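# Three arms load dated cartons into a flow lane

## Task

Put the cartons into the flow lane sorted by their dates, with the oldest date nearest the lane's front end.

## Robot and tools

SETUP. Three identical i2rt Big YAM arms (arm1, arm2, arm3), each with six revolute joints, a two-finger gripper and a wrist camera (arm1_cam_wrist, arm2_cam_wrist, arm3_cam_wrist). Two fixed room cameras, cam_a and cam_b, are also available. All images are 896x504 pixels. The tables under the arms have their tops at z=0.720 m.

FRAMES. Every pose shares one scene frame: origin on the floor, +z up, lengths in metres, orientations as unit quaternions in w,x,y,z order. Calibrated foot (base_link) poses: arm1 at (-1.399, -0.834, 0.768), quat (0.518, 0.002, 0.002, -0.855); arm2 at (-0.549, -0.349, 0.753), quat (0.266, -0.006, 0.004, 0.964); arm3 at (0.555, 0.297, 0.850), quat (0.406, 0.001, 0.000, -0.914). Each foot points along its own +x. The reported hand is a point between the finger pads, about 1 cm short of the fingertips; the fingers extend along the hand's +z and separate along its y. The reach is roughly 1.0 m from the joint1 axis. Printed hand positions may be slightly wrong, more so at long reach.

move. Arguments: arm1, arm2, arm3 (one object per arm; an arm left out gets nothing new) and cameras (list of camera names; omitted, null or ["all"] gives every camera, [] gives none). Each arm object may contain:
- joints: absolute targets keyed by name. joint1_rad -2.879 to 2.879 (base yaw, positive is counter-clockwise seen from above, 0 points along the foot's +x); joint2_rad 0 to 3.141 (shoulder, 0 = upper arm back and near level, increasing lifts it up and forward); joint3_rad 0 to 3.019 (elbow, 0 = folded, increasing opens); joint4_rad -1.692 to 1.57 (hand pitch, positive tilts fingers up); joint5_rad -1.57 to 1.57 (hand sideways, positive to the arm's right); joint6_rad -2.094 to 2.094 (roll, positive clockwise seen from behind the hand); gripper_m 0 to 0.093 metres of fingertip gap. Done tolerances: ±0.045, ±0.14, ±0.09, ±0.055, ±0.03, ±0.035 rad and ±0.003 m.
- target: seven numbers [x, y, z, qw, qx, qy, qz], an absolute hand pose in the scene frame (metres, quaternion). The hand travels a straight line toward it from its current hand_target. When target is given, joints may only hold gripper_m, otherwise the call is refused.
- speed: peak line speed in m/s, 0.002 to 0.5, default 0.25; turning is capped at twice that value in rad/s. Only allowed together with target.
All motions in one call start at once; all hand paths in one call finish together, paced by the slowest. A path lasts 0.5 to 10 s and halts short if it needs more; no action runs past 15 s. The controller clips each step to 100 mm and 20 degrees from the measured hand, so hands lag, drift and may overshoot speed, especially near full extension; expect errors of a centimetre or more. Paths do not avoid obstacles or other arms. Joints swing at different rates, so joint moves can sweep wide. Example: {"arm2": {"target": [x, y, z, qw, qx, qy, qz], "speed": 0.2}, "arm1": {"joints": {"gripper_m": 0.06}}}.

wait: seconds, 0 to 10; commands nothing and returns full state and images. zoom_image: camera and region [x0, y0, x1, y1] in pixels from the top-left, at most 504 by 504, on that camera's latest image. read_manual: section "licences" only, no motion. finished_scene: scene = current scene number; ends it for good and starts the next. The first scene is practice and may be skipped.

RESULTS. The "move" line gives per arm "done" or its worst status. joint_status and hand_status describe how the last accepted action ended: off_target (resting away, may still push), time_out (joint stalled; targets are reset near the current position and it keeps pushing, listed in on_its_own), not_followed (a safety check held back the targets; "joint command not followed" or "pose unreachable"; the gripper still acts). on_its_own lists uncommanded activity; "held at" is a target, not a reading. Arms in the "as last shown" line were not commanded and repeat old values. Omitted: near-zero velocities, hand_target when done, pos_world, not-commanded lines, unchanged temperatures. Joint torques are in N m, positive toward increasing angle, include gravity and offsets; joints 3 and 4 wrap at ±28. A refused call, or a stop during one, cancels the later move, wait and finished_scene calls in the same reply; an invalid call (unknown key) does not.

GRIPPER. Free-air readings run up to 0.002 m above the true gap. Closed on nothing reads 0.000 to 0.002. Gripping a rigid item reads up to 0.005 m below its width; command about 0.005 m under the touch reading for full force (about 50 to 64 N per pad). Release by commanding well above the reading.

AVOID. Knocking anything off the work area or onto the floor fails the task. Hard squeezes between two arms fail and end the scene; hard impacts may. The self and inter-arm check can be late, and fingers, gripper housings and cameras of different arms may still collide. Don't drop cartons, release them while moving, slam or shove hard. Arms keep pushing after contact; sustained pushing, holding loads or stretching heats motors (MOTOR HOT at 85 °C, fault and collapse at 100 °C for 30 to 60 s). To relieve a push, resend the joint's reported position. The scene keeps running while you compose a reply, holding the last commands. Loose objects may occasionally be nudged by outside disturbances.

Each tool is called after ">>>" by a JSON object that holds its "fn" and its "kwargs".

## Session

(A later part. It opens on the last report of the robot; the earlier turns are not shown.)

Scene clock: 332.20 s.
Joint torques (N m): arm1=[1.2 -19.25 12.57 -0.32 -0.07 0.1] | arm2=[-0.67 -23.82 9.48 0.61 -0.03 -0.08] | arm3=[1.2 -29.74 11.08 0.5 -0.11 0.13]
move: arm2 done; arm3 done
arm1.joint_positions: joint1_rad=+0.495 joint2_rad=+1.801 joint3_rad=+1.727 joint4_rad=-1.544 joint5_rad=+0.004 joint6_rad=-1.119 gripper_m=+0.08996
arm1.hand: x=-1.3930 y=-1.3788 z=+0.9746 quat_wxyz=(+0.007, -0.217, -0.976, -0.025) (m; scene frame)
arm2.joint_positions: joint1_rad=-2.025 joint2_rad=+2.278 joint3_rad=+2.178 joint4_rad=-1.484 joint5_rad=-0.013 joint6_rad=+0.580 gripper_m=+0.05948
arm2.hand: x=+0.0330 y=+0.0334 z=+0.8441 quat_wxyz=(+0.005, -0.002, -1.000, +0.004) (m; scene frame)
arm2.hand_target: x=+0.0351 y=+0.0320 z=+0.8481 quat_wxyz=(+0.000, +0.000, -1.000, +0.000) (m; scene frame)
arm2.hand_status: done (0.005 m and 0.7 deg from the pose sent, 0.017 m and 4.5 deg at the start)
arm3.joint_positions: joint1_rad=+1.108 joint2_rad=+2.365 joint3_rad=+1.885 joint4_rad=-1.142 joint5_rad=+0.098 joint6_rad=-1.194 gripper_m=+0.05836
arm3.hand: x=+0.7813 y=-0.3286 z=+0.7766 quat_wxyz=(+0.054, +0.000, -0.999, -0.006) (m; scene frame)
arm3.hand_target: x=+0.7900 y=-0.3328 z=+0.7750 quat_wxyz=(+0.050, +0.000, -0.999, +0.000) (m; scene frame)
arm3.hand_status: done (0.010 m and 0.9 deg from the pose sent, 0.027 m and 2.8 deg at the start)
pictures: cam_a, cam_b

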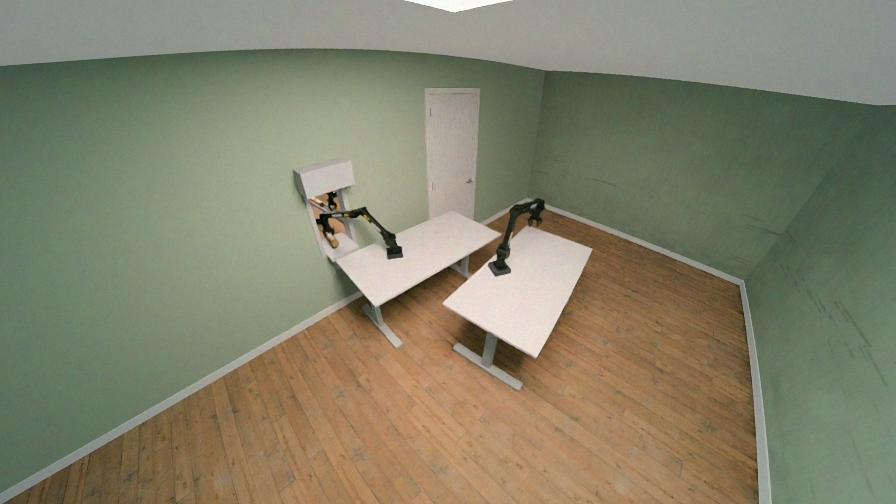

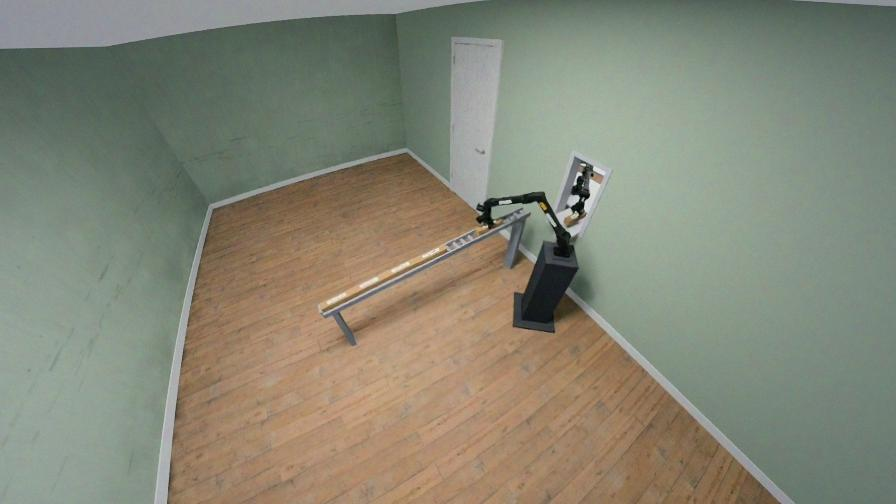

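>>> {"fn": "move", "kwargs": {"arm3": {"target":[0.79,-0.333,0.752,-0.05,0,0.9987,0],"speed":0.06}, "arm2": {"target":[0.035,0.032,0.838,0,0,1,0],"speed":0.08}, "cameras": []}}

>>> {"fn": "move", "kwargs": {"arm3": {"joints":{"gripper_m":0.07}}, "arm2": {"joints":{"gripper_m":0.09}}, "cameras": []}}

>>> {"fn": "move", "kwargs": {"arm3": {"target":[0.77,-0.323,0.93,0,0,1,0],"speed":0.2}, "arm2": {"target":[0.0,0.02,0.98,0,0,1,0]}, "cameras": ["cam_b"]}}

>>> {"fn": "move", "kwargs": {"arm2": {"target":[-0.24,-0.05,1.05,0,0,1,0]}, "arm3": {"joints":{"joint1_rad":0.0,"joint2_rad":1.46,"joint3_rad":1.25,"joint4_rad":-1.36,"joint6_rad":0.8,"gripper_m":0.09}}, "cameras": ["cam_b"]}}

>>> {"fn": "move", "kwargs": {"arm2": {"joints":{"joint1_rad":-1.0}}, "arm3": {"target":[0.05,0.043,0.95,0,1,0,0],"speed":0.3}, "cameras": []}}

>>> {"fn": "move", "kwargs": {"arm3": {"target":[-0.02,0.035,0.85,0,1,0,0],"speed":0.15}, "cameras": ["arm3_cam_wrist","cam_b"]}}

Scene clock: 337.90 s.
move: arm2 done; arm3 off_target
arm2.hand_status: done (0.003 m and 0.5 deg from the pose sent, 0.006 m and 0.7 deg at the start)
arm3.hand_status: off_target (0.024 m and 1.2 deg from the pose sent, 0.026 m and 0.9 deg at the start)
pictures: none

Scene clock: 338.53 s.
move: arm2 done; arm3 done
arm2.joint_status: all done
arm3.joint_status: all done
pictures: none

Scene clock: 340.20 s.
move: arm2 off_target; arm3 off_target
arm2.hand_status: off_target (0.021 m and 1.2 deg from the pose sent, 0.144 m and 0.2 deg at the start; a joint's target at an end of its range on 23 of 50 steps)
arm3.hand_status: off_target (0.016 m and 1.3 deg from the pose sent, 0.158 m and 5.7 deg at the start)
pictures: cam_b

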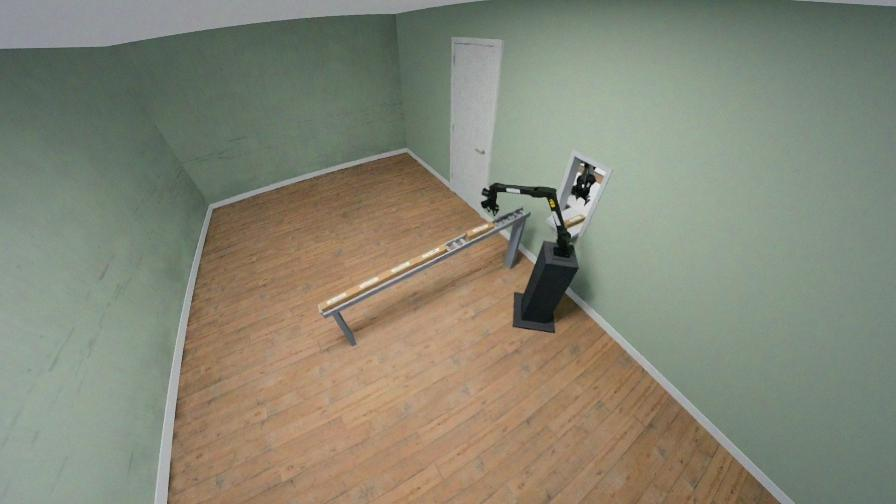

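Scene clock: 342.70 s.
move: arm2 off_target; arm3 done
arm2.hand_status: off_target (0.012 m and 2.0 deg from the pose sent, 0.256 m and 1.2 deg at the start)
arm3.joint_status: all done
pictures: cam_b

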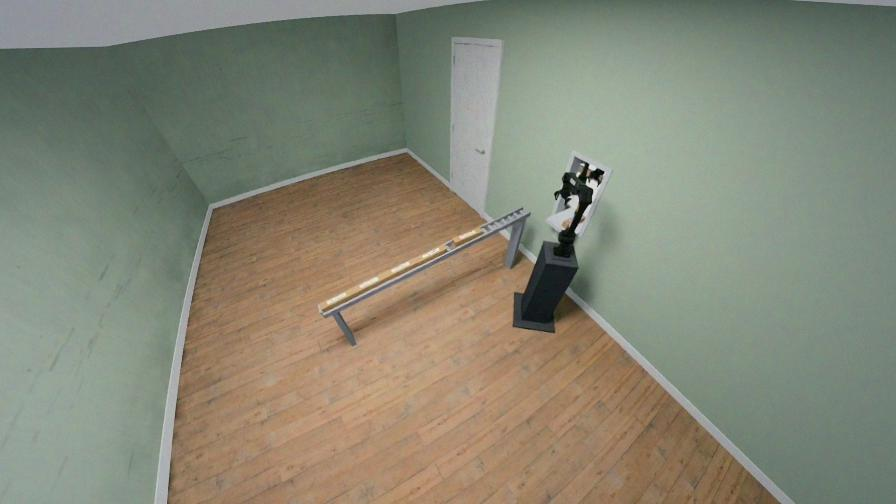

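Scene clock: 344.53 s.
move: arm2 done; arm3 off_target
arm2.joint_status: all done
arm3.hand_status: off_target (0.014 m and 0.8 deg from the pose sent, 0.248 m and 3.2 deg at the start)
pictures: none

Scene clock: 346.27 s.
Joint torques (N m): arm1=[1.2 -19.25 12.6 -0.32 -0.07 0.1] | arm2=[0.21 -10.46 8.53 0.01 0.07 0.08] | arm3=[-0.38 -25.29 13.44 0.54 -0.02 -0.04]
move: arm3 off_target
arm1.joint_positions: joint1_rad=+0.495 joint2_rad=+1.801 joint3_rad=+1.727 joint4_rad=-1.544 joint5_rad=+0.004 joint6_rad=-1.119 gripper_m=+0.08996
arm1.hand: x=-1.3930 y=-1.3788 z=+0.9746 quat_wxyz=(+0.007, -0.217, -0.976, -0.025) (m; scene frame)
arm2.joint_positions: joint1_rad=-1.005 joint2_rad=+1.454 joint3_rad=+1.557 joint4_rad=-1.639 joint5_rad=-0.015 joint6_rad=+0.744 gripper_m=+0.08996
arm2.hand: x=-0.5652 y=+0.0879 z=+1.0562 quat_wxyz=(-0.002, +0.414, -0.910, -0.012) (m; scene frame)
arm3.joint_positions: joint1_rad=-0.399 joint2_rad=+2.118 joint3_rad=+1.665 joint4_rad=-1.132 joint5_rad=+0.003 joint6_rad=+0.438 gripper_m=+0.08994
arm3.hand: x=-0.0047 y=+0.0371 z=+0.8542 quat_wxyz=(+0.005, -1.000, +0.000, -0.007) (m; scene frame)
arm3.hand_target: x=-0.0195 y=+0.0354 z=+0.8501 quat_wxyz=(+0.000, -1.000, +0.000, +0.000) (m; scene frame)
arm3.hand_status: off_target (0.016 m and 0.9 deg from the pose sent, 0.129 m and 0.8 deg at the start)
pictures: arm3_cam_wrist, cam_b
camera_calibration:
arm3_cam_wrist: T_world_to_cam=[[0.0164341, 0.99984, 0.00700689, -0.0420801], [0.79501, -0.0173166, 0.606349, -0.511761], [0.606374, -0.00439423, -0.795168, 0.805243], [0, 0, 0, 1]]

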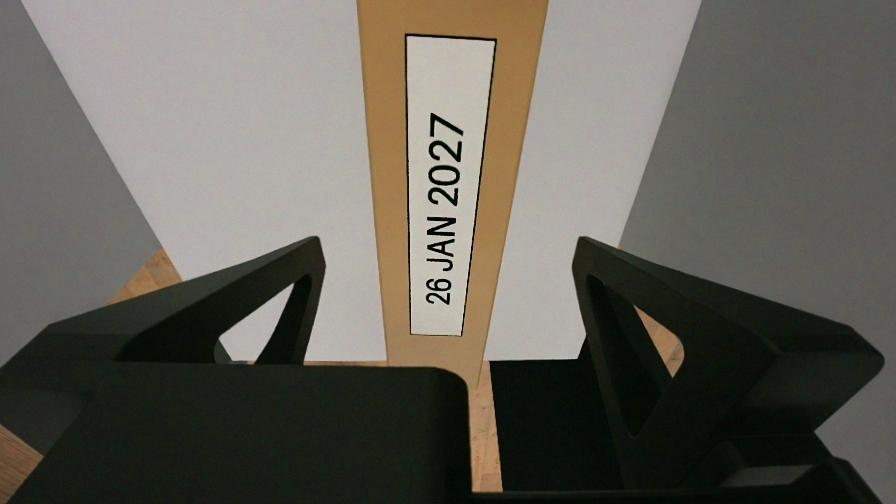

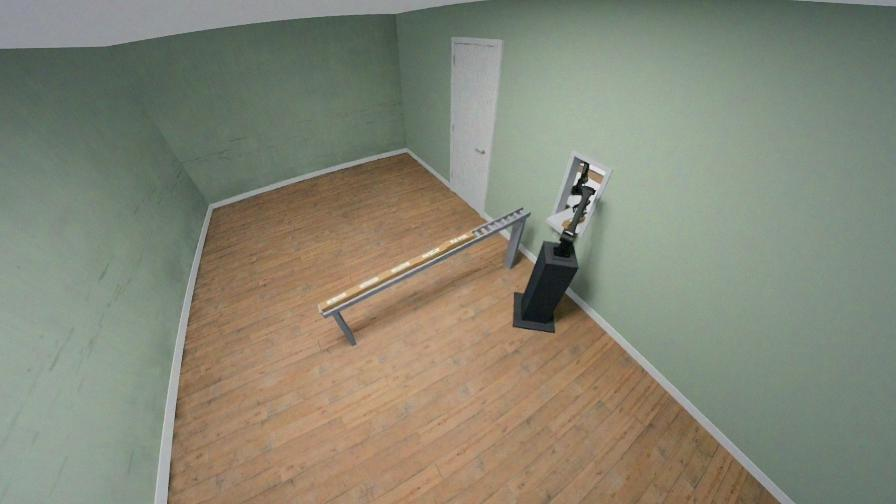

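>>> {"fn": "move", "kwargs": {"arm3": {"target":[-0.015,0.036,0.782,0,1,0,0],"speed":0.12}, "cameras": []}}

>>> {"fn": "move", "kwargs": {"arm3": {"joints":{"gripper_m":0.047}}, "cameras": ["arm3_cam_wrist"]}}

>>> {"fn": "move", "kwargs": {"arm3": {"target":[0.01,0.035,0.93,0,1,0,0],"speed":0.15}, "cameras": []}}

>>> {"fn": "move", "kwargs": {"arm3": {"target":[0.27,0.0,1.05,0,1,0,0]}, "cameras": []}}

>>> {"fn": "move", "kwargs": {"arm3": {"joints":{"joint1_rad":0.93,"joint6_rad":-1.2}}, "cameras": []}}

>>> {"fn": "move", "kwargs": {"arm3": {"target":[0.715,-0.335,0.92,0,0,1,0]}, "cameras": ["arm3_cam_wrist"]}}

>>> {"fn": "move", "kwargs": {"arm3": {"target":[0.715,-0.335,0.825,-0.05,0,0.9987,0],"speed":0.12}, "cameras": ["cam_b"]}}

>>> {"fn": "zoom_image", "kwargs": {"camera": "cam_b", "region": [460, 190, 540, 250]}}

Scene clock: 352.83 s.
move: arm3 off_target
arm3.hand_status: off_target (0.015 m and 0.7 deg from the pose sent, 0.073 m and 0.9 deg at the start)
pictures: none

Scene clock: 353.47 s.
move: arm3 off_target
arm3.joint_status: gripper_m off_target (ended at +0.05839, target +0.04700)
pictures: arm3_cam_wrist
camera_calibration:
arm3_cam_wrist: T_world_to_cam=[[0.0168558, 0.999843, -0.00537715, -0.0273651], [0.810251, -0.0105081, 0.585989, -0.453453], [0.585841, -0.0142341, -0.810301, 0.776985], [0, 0, 0, 1]]

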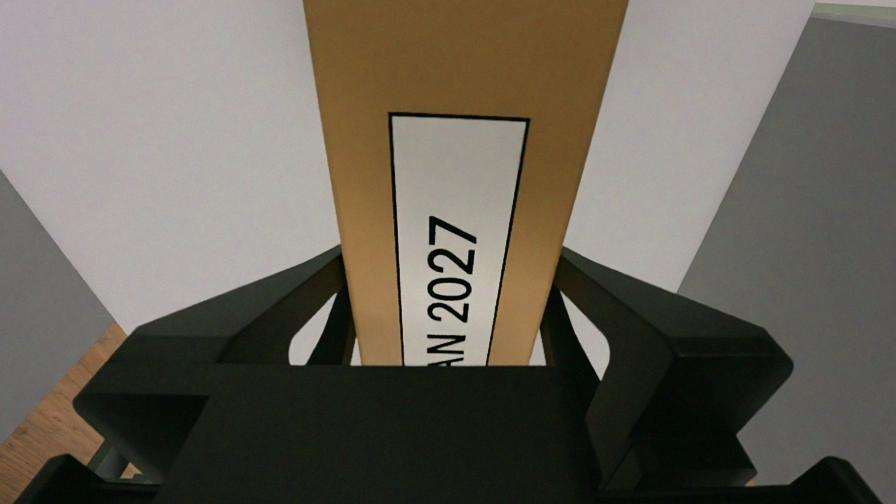

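Scene clock: 355.23 s.
move: arm3 off_target
arm3.hand_status: off_target (0.036 m and 3.3 deg from the pose sent, 0.136 m and 0.7 deg at the start)
pictures: none

Scene clock: 357.37 s.
move: arm3 off_target
arm3.hand_status: off_target (0.011 m and 0.9 deg from the pose sent, 0.293 m and 3.4 deg at the start)
pictures: none

Scene clock: 359.83 s.
move: arm3 done
arm3.joint_status: all done
pictures: none

Scene clock: 362.27 s.
move: arm3 off_target
arm3.hand_status: off_target (0.032 m and 3.2 deg from the pose sent, 0.272 m and 10.8 deg at the start)
pictures: arm3_cam_wrist
camera_calibration:
arm3_cam_wrist: T_world_to_cam=[[-0.0336551, -0.997998, -0.053556, -0.243168], [-0.797255, -0.00550667, 0.603617, 0.0210621], [-0.602704, 0.0630126, -0.795473, 1.28041], [0, 0, 0, 1]]

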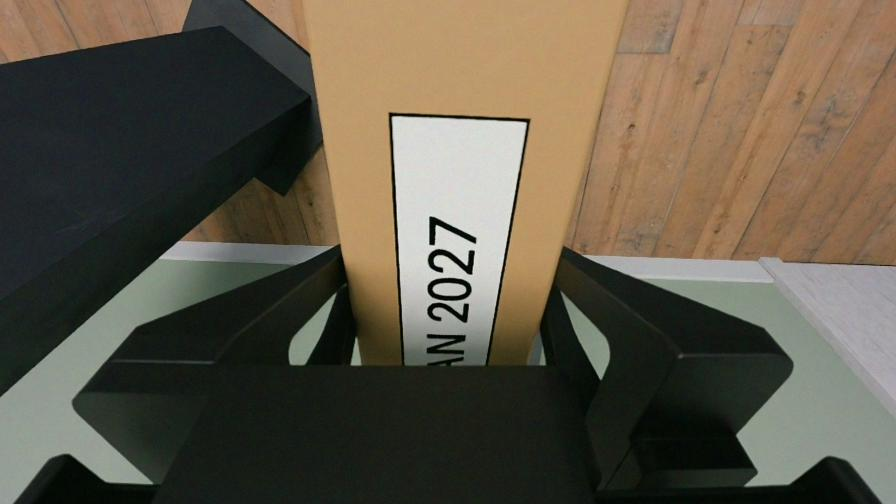

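Scene clock: 363.90 s.
Joint torques (N m): arm1=[1.14 -19.31 12.59 -0.34 -0.07 0.1] | arm2=[0.21 -10.52 8.51 -0.01 0.07 0.09] | arm3=[1.2 -30.04 10.85 0.44 0.21 0.17]
move: arm3 off_target
arm1.joint_positions: joint1_rad=+0.495 joint2_rad=+1.801 joint3_rad=+1.727 joint4_rad=-1.544 joint5_rad=+0.004 joint6_rad=-1.119 gripper_m=+0.08996
arm1.hand: x=-1.3930 y=-1.3788 z=+0.9746 quat_wxyz=(+0.007, -0.217, -0.976, -0.025) (m; scene frame)
arm2.joint_positions: joint1_rad=-1.005 joint2_rad=+1.454 joint3_rad=+1.557 joint4_rad=-1.639 joint5_rad=-0.015 joint6_rad=+0.744 gripper_m=+0.08996
arm2.hand: x=-0.5652 y=+0.0879 z=+1.0562 quat_wxyz=(-0.002, +0.414, -0.910, -0.012) (m; scene frame)
arm3.joint_positions: joint1_rad=+0.999 joint2_rad=+2.258 joint3_rad=+1.799 joint4_rad=-1.166 joint5_rad=+0.092 joint6_rad=-1.304 gripper_m=+0.05856
arm3.hand: x=+0.7069 y=-0.3282 z=+0.8166 quat_wxyz=(+0.051, +0.000, -0.999, -0.014) (m; scene frame)
arm3.hand_target: x=+0.7149 y=-0.3348 z=+0.8251 quat_wxyz=(+0.050, +0.000, -0.999, +0.000) (m; scene frame)
arm3.hand_status: off_target (0.013 m and 1.6 deg from the pose sent, 0.074 m and 6.0 deg at the start)
pictures: cam_b

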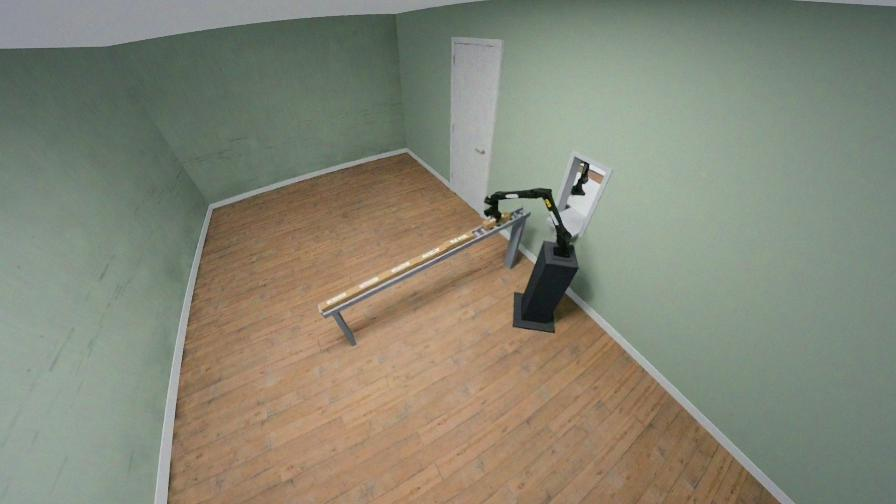

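Scaled by 6.300 from the camera's 896x504 image, which has a finer 1280x720 frame.

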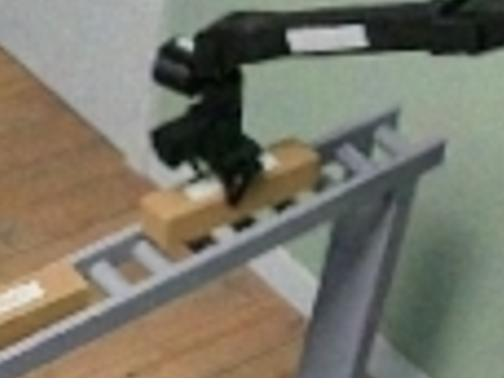

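Plenty of room. Lower.

>>> {"fn": "move", "kwargs": {"arm3": {"target":[0.715,-0.333,0.785,-0.05,0,0.9987,0],"speed":0.08}, "cameras": []}}

>>> {"fn": "move", "kwargs": {"arm3": {"target":[0.715,-0.333,0.757,-0.05,0,0.9987,0],"speed":0.06}, "cameras": ["cam_b"]}}

>>> {"fn": "zoom_image", "kwargs": {"camera": "cam_b", "region": [460, 190, 540, 250]}}

Scene clock: 368.07 s.
move: arm3 done
arm3.hand_status: done (0.009 m and 0.9 deg from the pose sent, 0.033 m and 1.6 deg at the start)
pictures: none

Scene clock: 369.07 s.
Joint torques (N m): arm1=[1.14 -19.31 12.6 -0.34 -0.07 0.1] | arm2=[0.15 -10.58 8.51 0.01 0.07 0.09] | arm3=[0.85 -26.05 9.54 1.07 -0.09 -0.05]
move: arm3 off_target
arm1.joint_positions: joint1_rad=+0.495 joint2_rad=+1.801 joint3_rad=+1.727 joint4_rad=-1.544 joint5_rad=+0.004 joint6_rad=-1.119 gripper_m=+0.08996
arm1.hand: x=-1.3930 y=-1.3788 z=+0.9746 quat_wxyz=(+0.007, -0.217, -0.976, -0.025) (m; scene frame)
arm2.joint_positions: joint1_rad=-1.005 joint2_rad=+1.454 joint3_rad=+1.557 joint4_rad=-1.639 joint5_rad=-0.015 joint6_rad=+0.744 gripper_m=+0.08996
arm2.hand: x=-0.5652 y=+0.0879 z=+1.0562 quat_wxyz=(-0.002, +0.414, -0.910, -0.012) (m; scene frame)
arm3.joint_positions: joint1_rad=+1.002 joint2_rad=+2.298 joint3_rad=+1.771 joint4_rad=-1.059 joint5_rad=+0.101 joint6_rad=-1.283 gripper_m=+0.05856
arm3.hand: x=+0.7098 y=-0.3347 z=+0.7813 quat_wxyz=(+0.050, -0.009, -0.999, +0.007) (m; scene frame)
arm3.hand_target: x=+0.7148 y=-0.3320 z=+0.7576 quat_wxyz=(+0.050, +0.000, -0.999, +0.000) (m; scene frame)
arm3.hand_status: off_target (0.025 m and 1.3 deg from the pose sent, 0.028 m and 0.9 deg at the start)
pictures: cam_b

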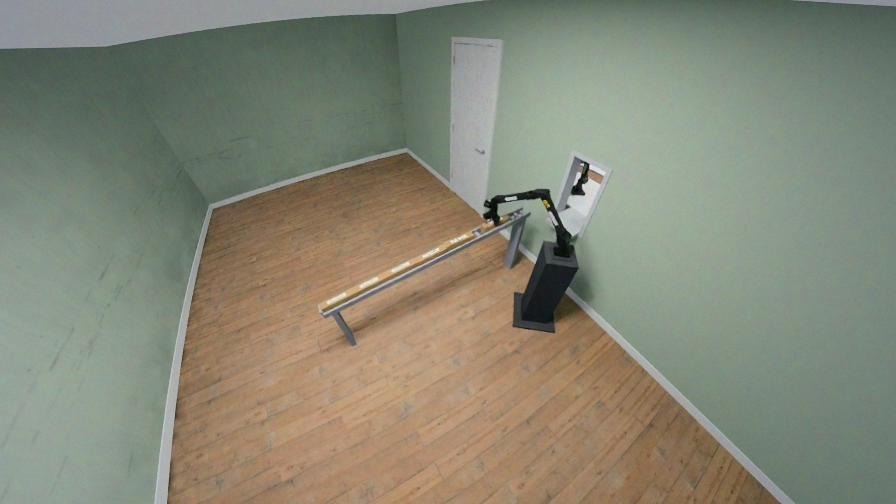

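Scaled by 6.300 from the camera's 896x504 image, which has a finer 1280x720 frame.

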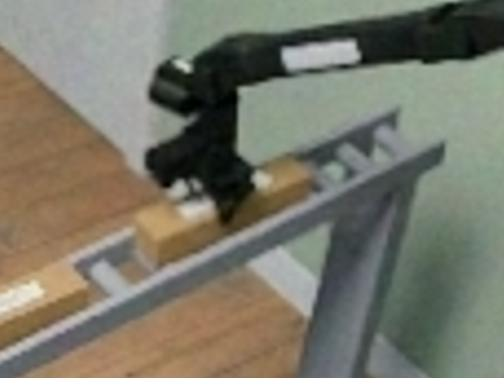

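>>> {"fn": "move", "kwargs": {"arm3": {"joints":{"gripper_m":0.07}}, "cameras": ["arm3_cam_wrist"]}}

>>> {"fn": "move", "kwargs": {"arm3": {"target":[0.7,-0.323,0.95,0,0,1,0],"speed":0.2}, "cameras": []}}

>>> {"fn": "wait", "kwargs": {"seconds": 2, "cameras": ["cam_b"]}}

>>> {"fn": "zoom_image", "kwargs": {"camera": "cam_b", "region": [310, 180, 550, 320]}}

Scene clock: 377.83 s.
move: arm3 done
arm3.joint_status: all done
pictures: arm3_cam_wrist
camera_calibration:
arm3_cam_wrist: T_world_to_cam=[[-0.0326617, -0.999189, 0.0235618, -0.331521], [-0.743121, 0.0400424, 0.667958, 0.0225846], [-0.668359, 0.00430737, -0.743826, 1.17979], [0, 0, 0, 1]]

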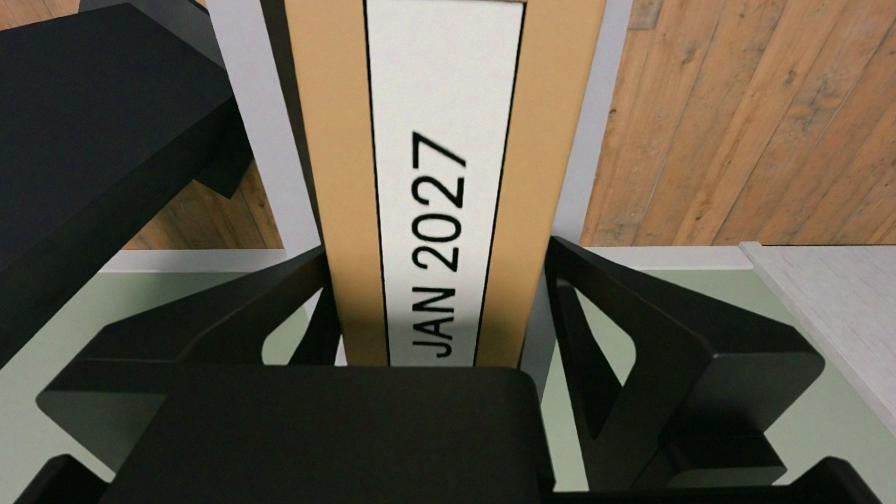

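Scene clock: 379.60 s.
move: arm3 off_target
arm3.hand_status: off_target (0.017 m and 1.4 deg from the pose sent, 0.171 m and 5.7 deg at the start)
pictures: none

Scene clock: 381.60 s.
Joint torques (N m): arm1=[1.26 -19.31 12.59 -0.32 -0.07 0.1] | arm2=[0.15 -10.52 8.54 0.01 0.07 0.09] | arm3=[-0.5 -27.28 14.22 -0.1 -0.15 -0.04]
arm1.joint_positions: joint1_rad=+0.495 joint2_rad=+1.801 joint3_rad=+1.727 joint4_rad=-1.544 joint5_rad=+0.004 joint6_rad=-1.119 gripper_m=+0.08996
arm1.hand: x=-1.3930 y=-1.3788 z=+0.9746 quat_wxyz=(+0.007, -0.217, -0.976, -0.025) (m; scene frame)
arm2.joint_positions: joint1_rad=-1.005 joint2_rad=+1.454 joint3_rad=+1.557 joint4_rad=-1.639 joint5_rad=-0.015 joint6_rad=+0.744 gripper_m=+0.08996
arm2.hand: x=-0.5652 y=+0.0879 z=+1.0562 quat_wxyz=(-0.002, +0.414, -0.910, -0.012) (m; scene frame)
arm3.joint_positions: joint1_rad=+0.975 joint2_rad=+2.069 joint3_rad=+1.813 joint4_rad=-1.340 joint5_rad=+0.005 joint6_rad=-1.330 gripper_m=+0.06994
arm3.hand: x=+0.7019 y=-0.3107 z=+0.9384 quat_wxyz=(+0.004, +0.000, -1.000, -0.012) (m; scene frame)
arm3.hand_target: x=+0.6998 y=-0.3226 z=+0.9501 quat_wxyz=(+0.000, +0.000, -1.000, +0.000) (m; scene frame)
arm3.hand_status: off_target (0.017 m and 1.4 deg from the pose sent, 0.171 m and 5.7 deg at the start)
wait: 2.00 s; at rest by 0.27 s
pictures: cam_b

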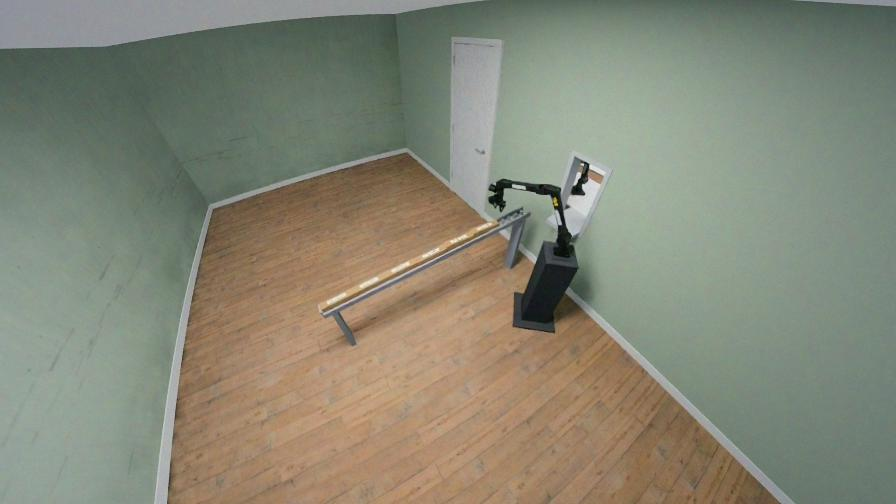

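Scaled by 2.100 from the camera's 896x504 image, which has a finer 1280x720 frame.

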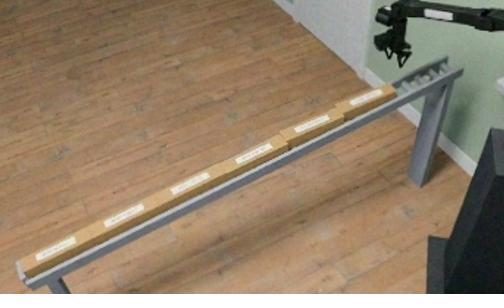

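>>> {"fn": "wait", "kwargs": {"seconds": 1, "cameras": ["cam_b"]}}

>>> {"fn": "zoom_image", "kwargs": {"camera": "cam_b", "region": [420, 190, 540, 280]}}

Scene clock: 384.60 s.
Joint torques (N m): arm1=[1.2 -19.25 12.6 -0.34 -0.07 0.09] | arm2=[0.21 -10.52 8.51 0.01 0.07 0.08] | arm3=[-0.5 -27.22 14.23 -0.06 -0.16 -0.05]
arm1.joint_positions: joint1_rad=+0.495 joint2_rad=+1.801 joint3_rad=+1.727 joint4_rad=-1.544 joint5_rad=+0.004 joint6_rad=-1.119 gripper_m=+0.08996
arm1.hand: x=-1.3930 y=-1.3788 z=+0.9746 quat_wxyz=(+0.007, -0.217, -0.976, -0.025) (m; scene frame)
arm2.joint_positions: joint1_rad=-1.005 joint2_rad=+1.454 joint3_rad=+1.557 joint4_rad=-1.639 joint5_rad=-0.015 joint6_rad=+0.744 gripper_m=+0.08996
arm2.hand: x=-0.5652 y=+0.0879 z=+1.0562 quat_wxyz=(-0.002, +0.414, -0.910, -0.012) (m; scene frame)
arm3.joint_positions: joint1_rad=+0.975 joint2_rad=+2.069 joint3_rad=+1.813 joint4_rad=-1.340 joint5_rad=+0.005 joint6_rad=-1.330 gripper_m=+0.06994
arm3.hand: x=+0.7019 y=-0.3107 z=+0.9384 quat_wxyz=(+0.004, +0.000, -1.000, -0.012) (m; scene frame)
arm3.hand_target: x=+0.6999 y=-0.3226 z=+0.9501 quat_wxyz=(+0.000, +0.000, -1.000, +0.000) (m; scene frame)
arm3.hand_status: off_target (0.017 m and 1.4 deg from the pose sent, 0.171 m and 5.7 deg at the start)
wait: 1.00 s; at rest from the start
pictures: cam_b

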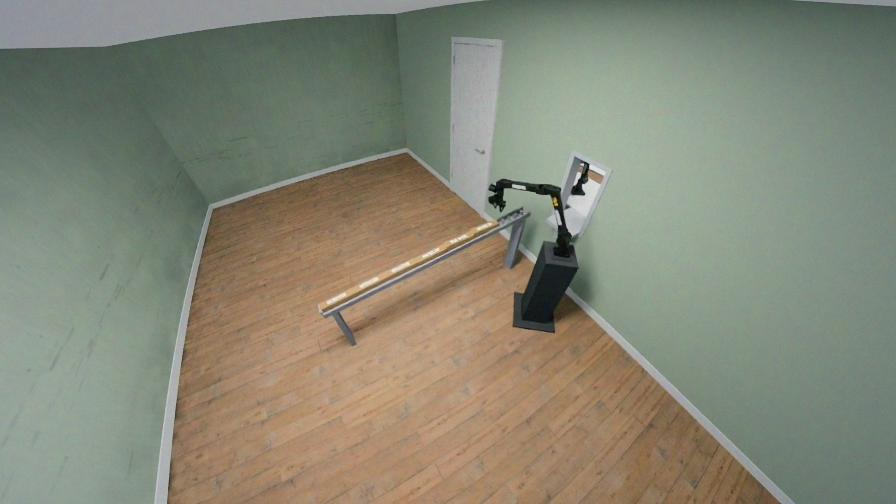

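Scaled by 4.200 from the camera's 896x504 image, which has a finer 1280x720 frame.

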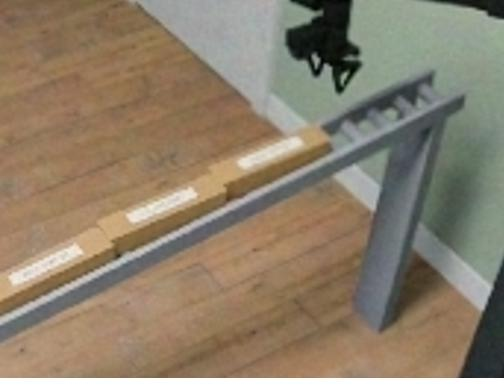

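All settled.

>>> {"fn": "finished_scene", "kwargs": {"scene": 2}}

The scene is finished: the task was done.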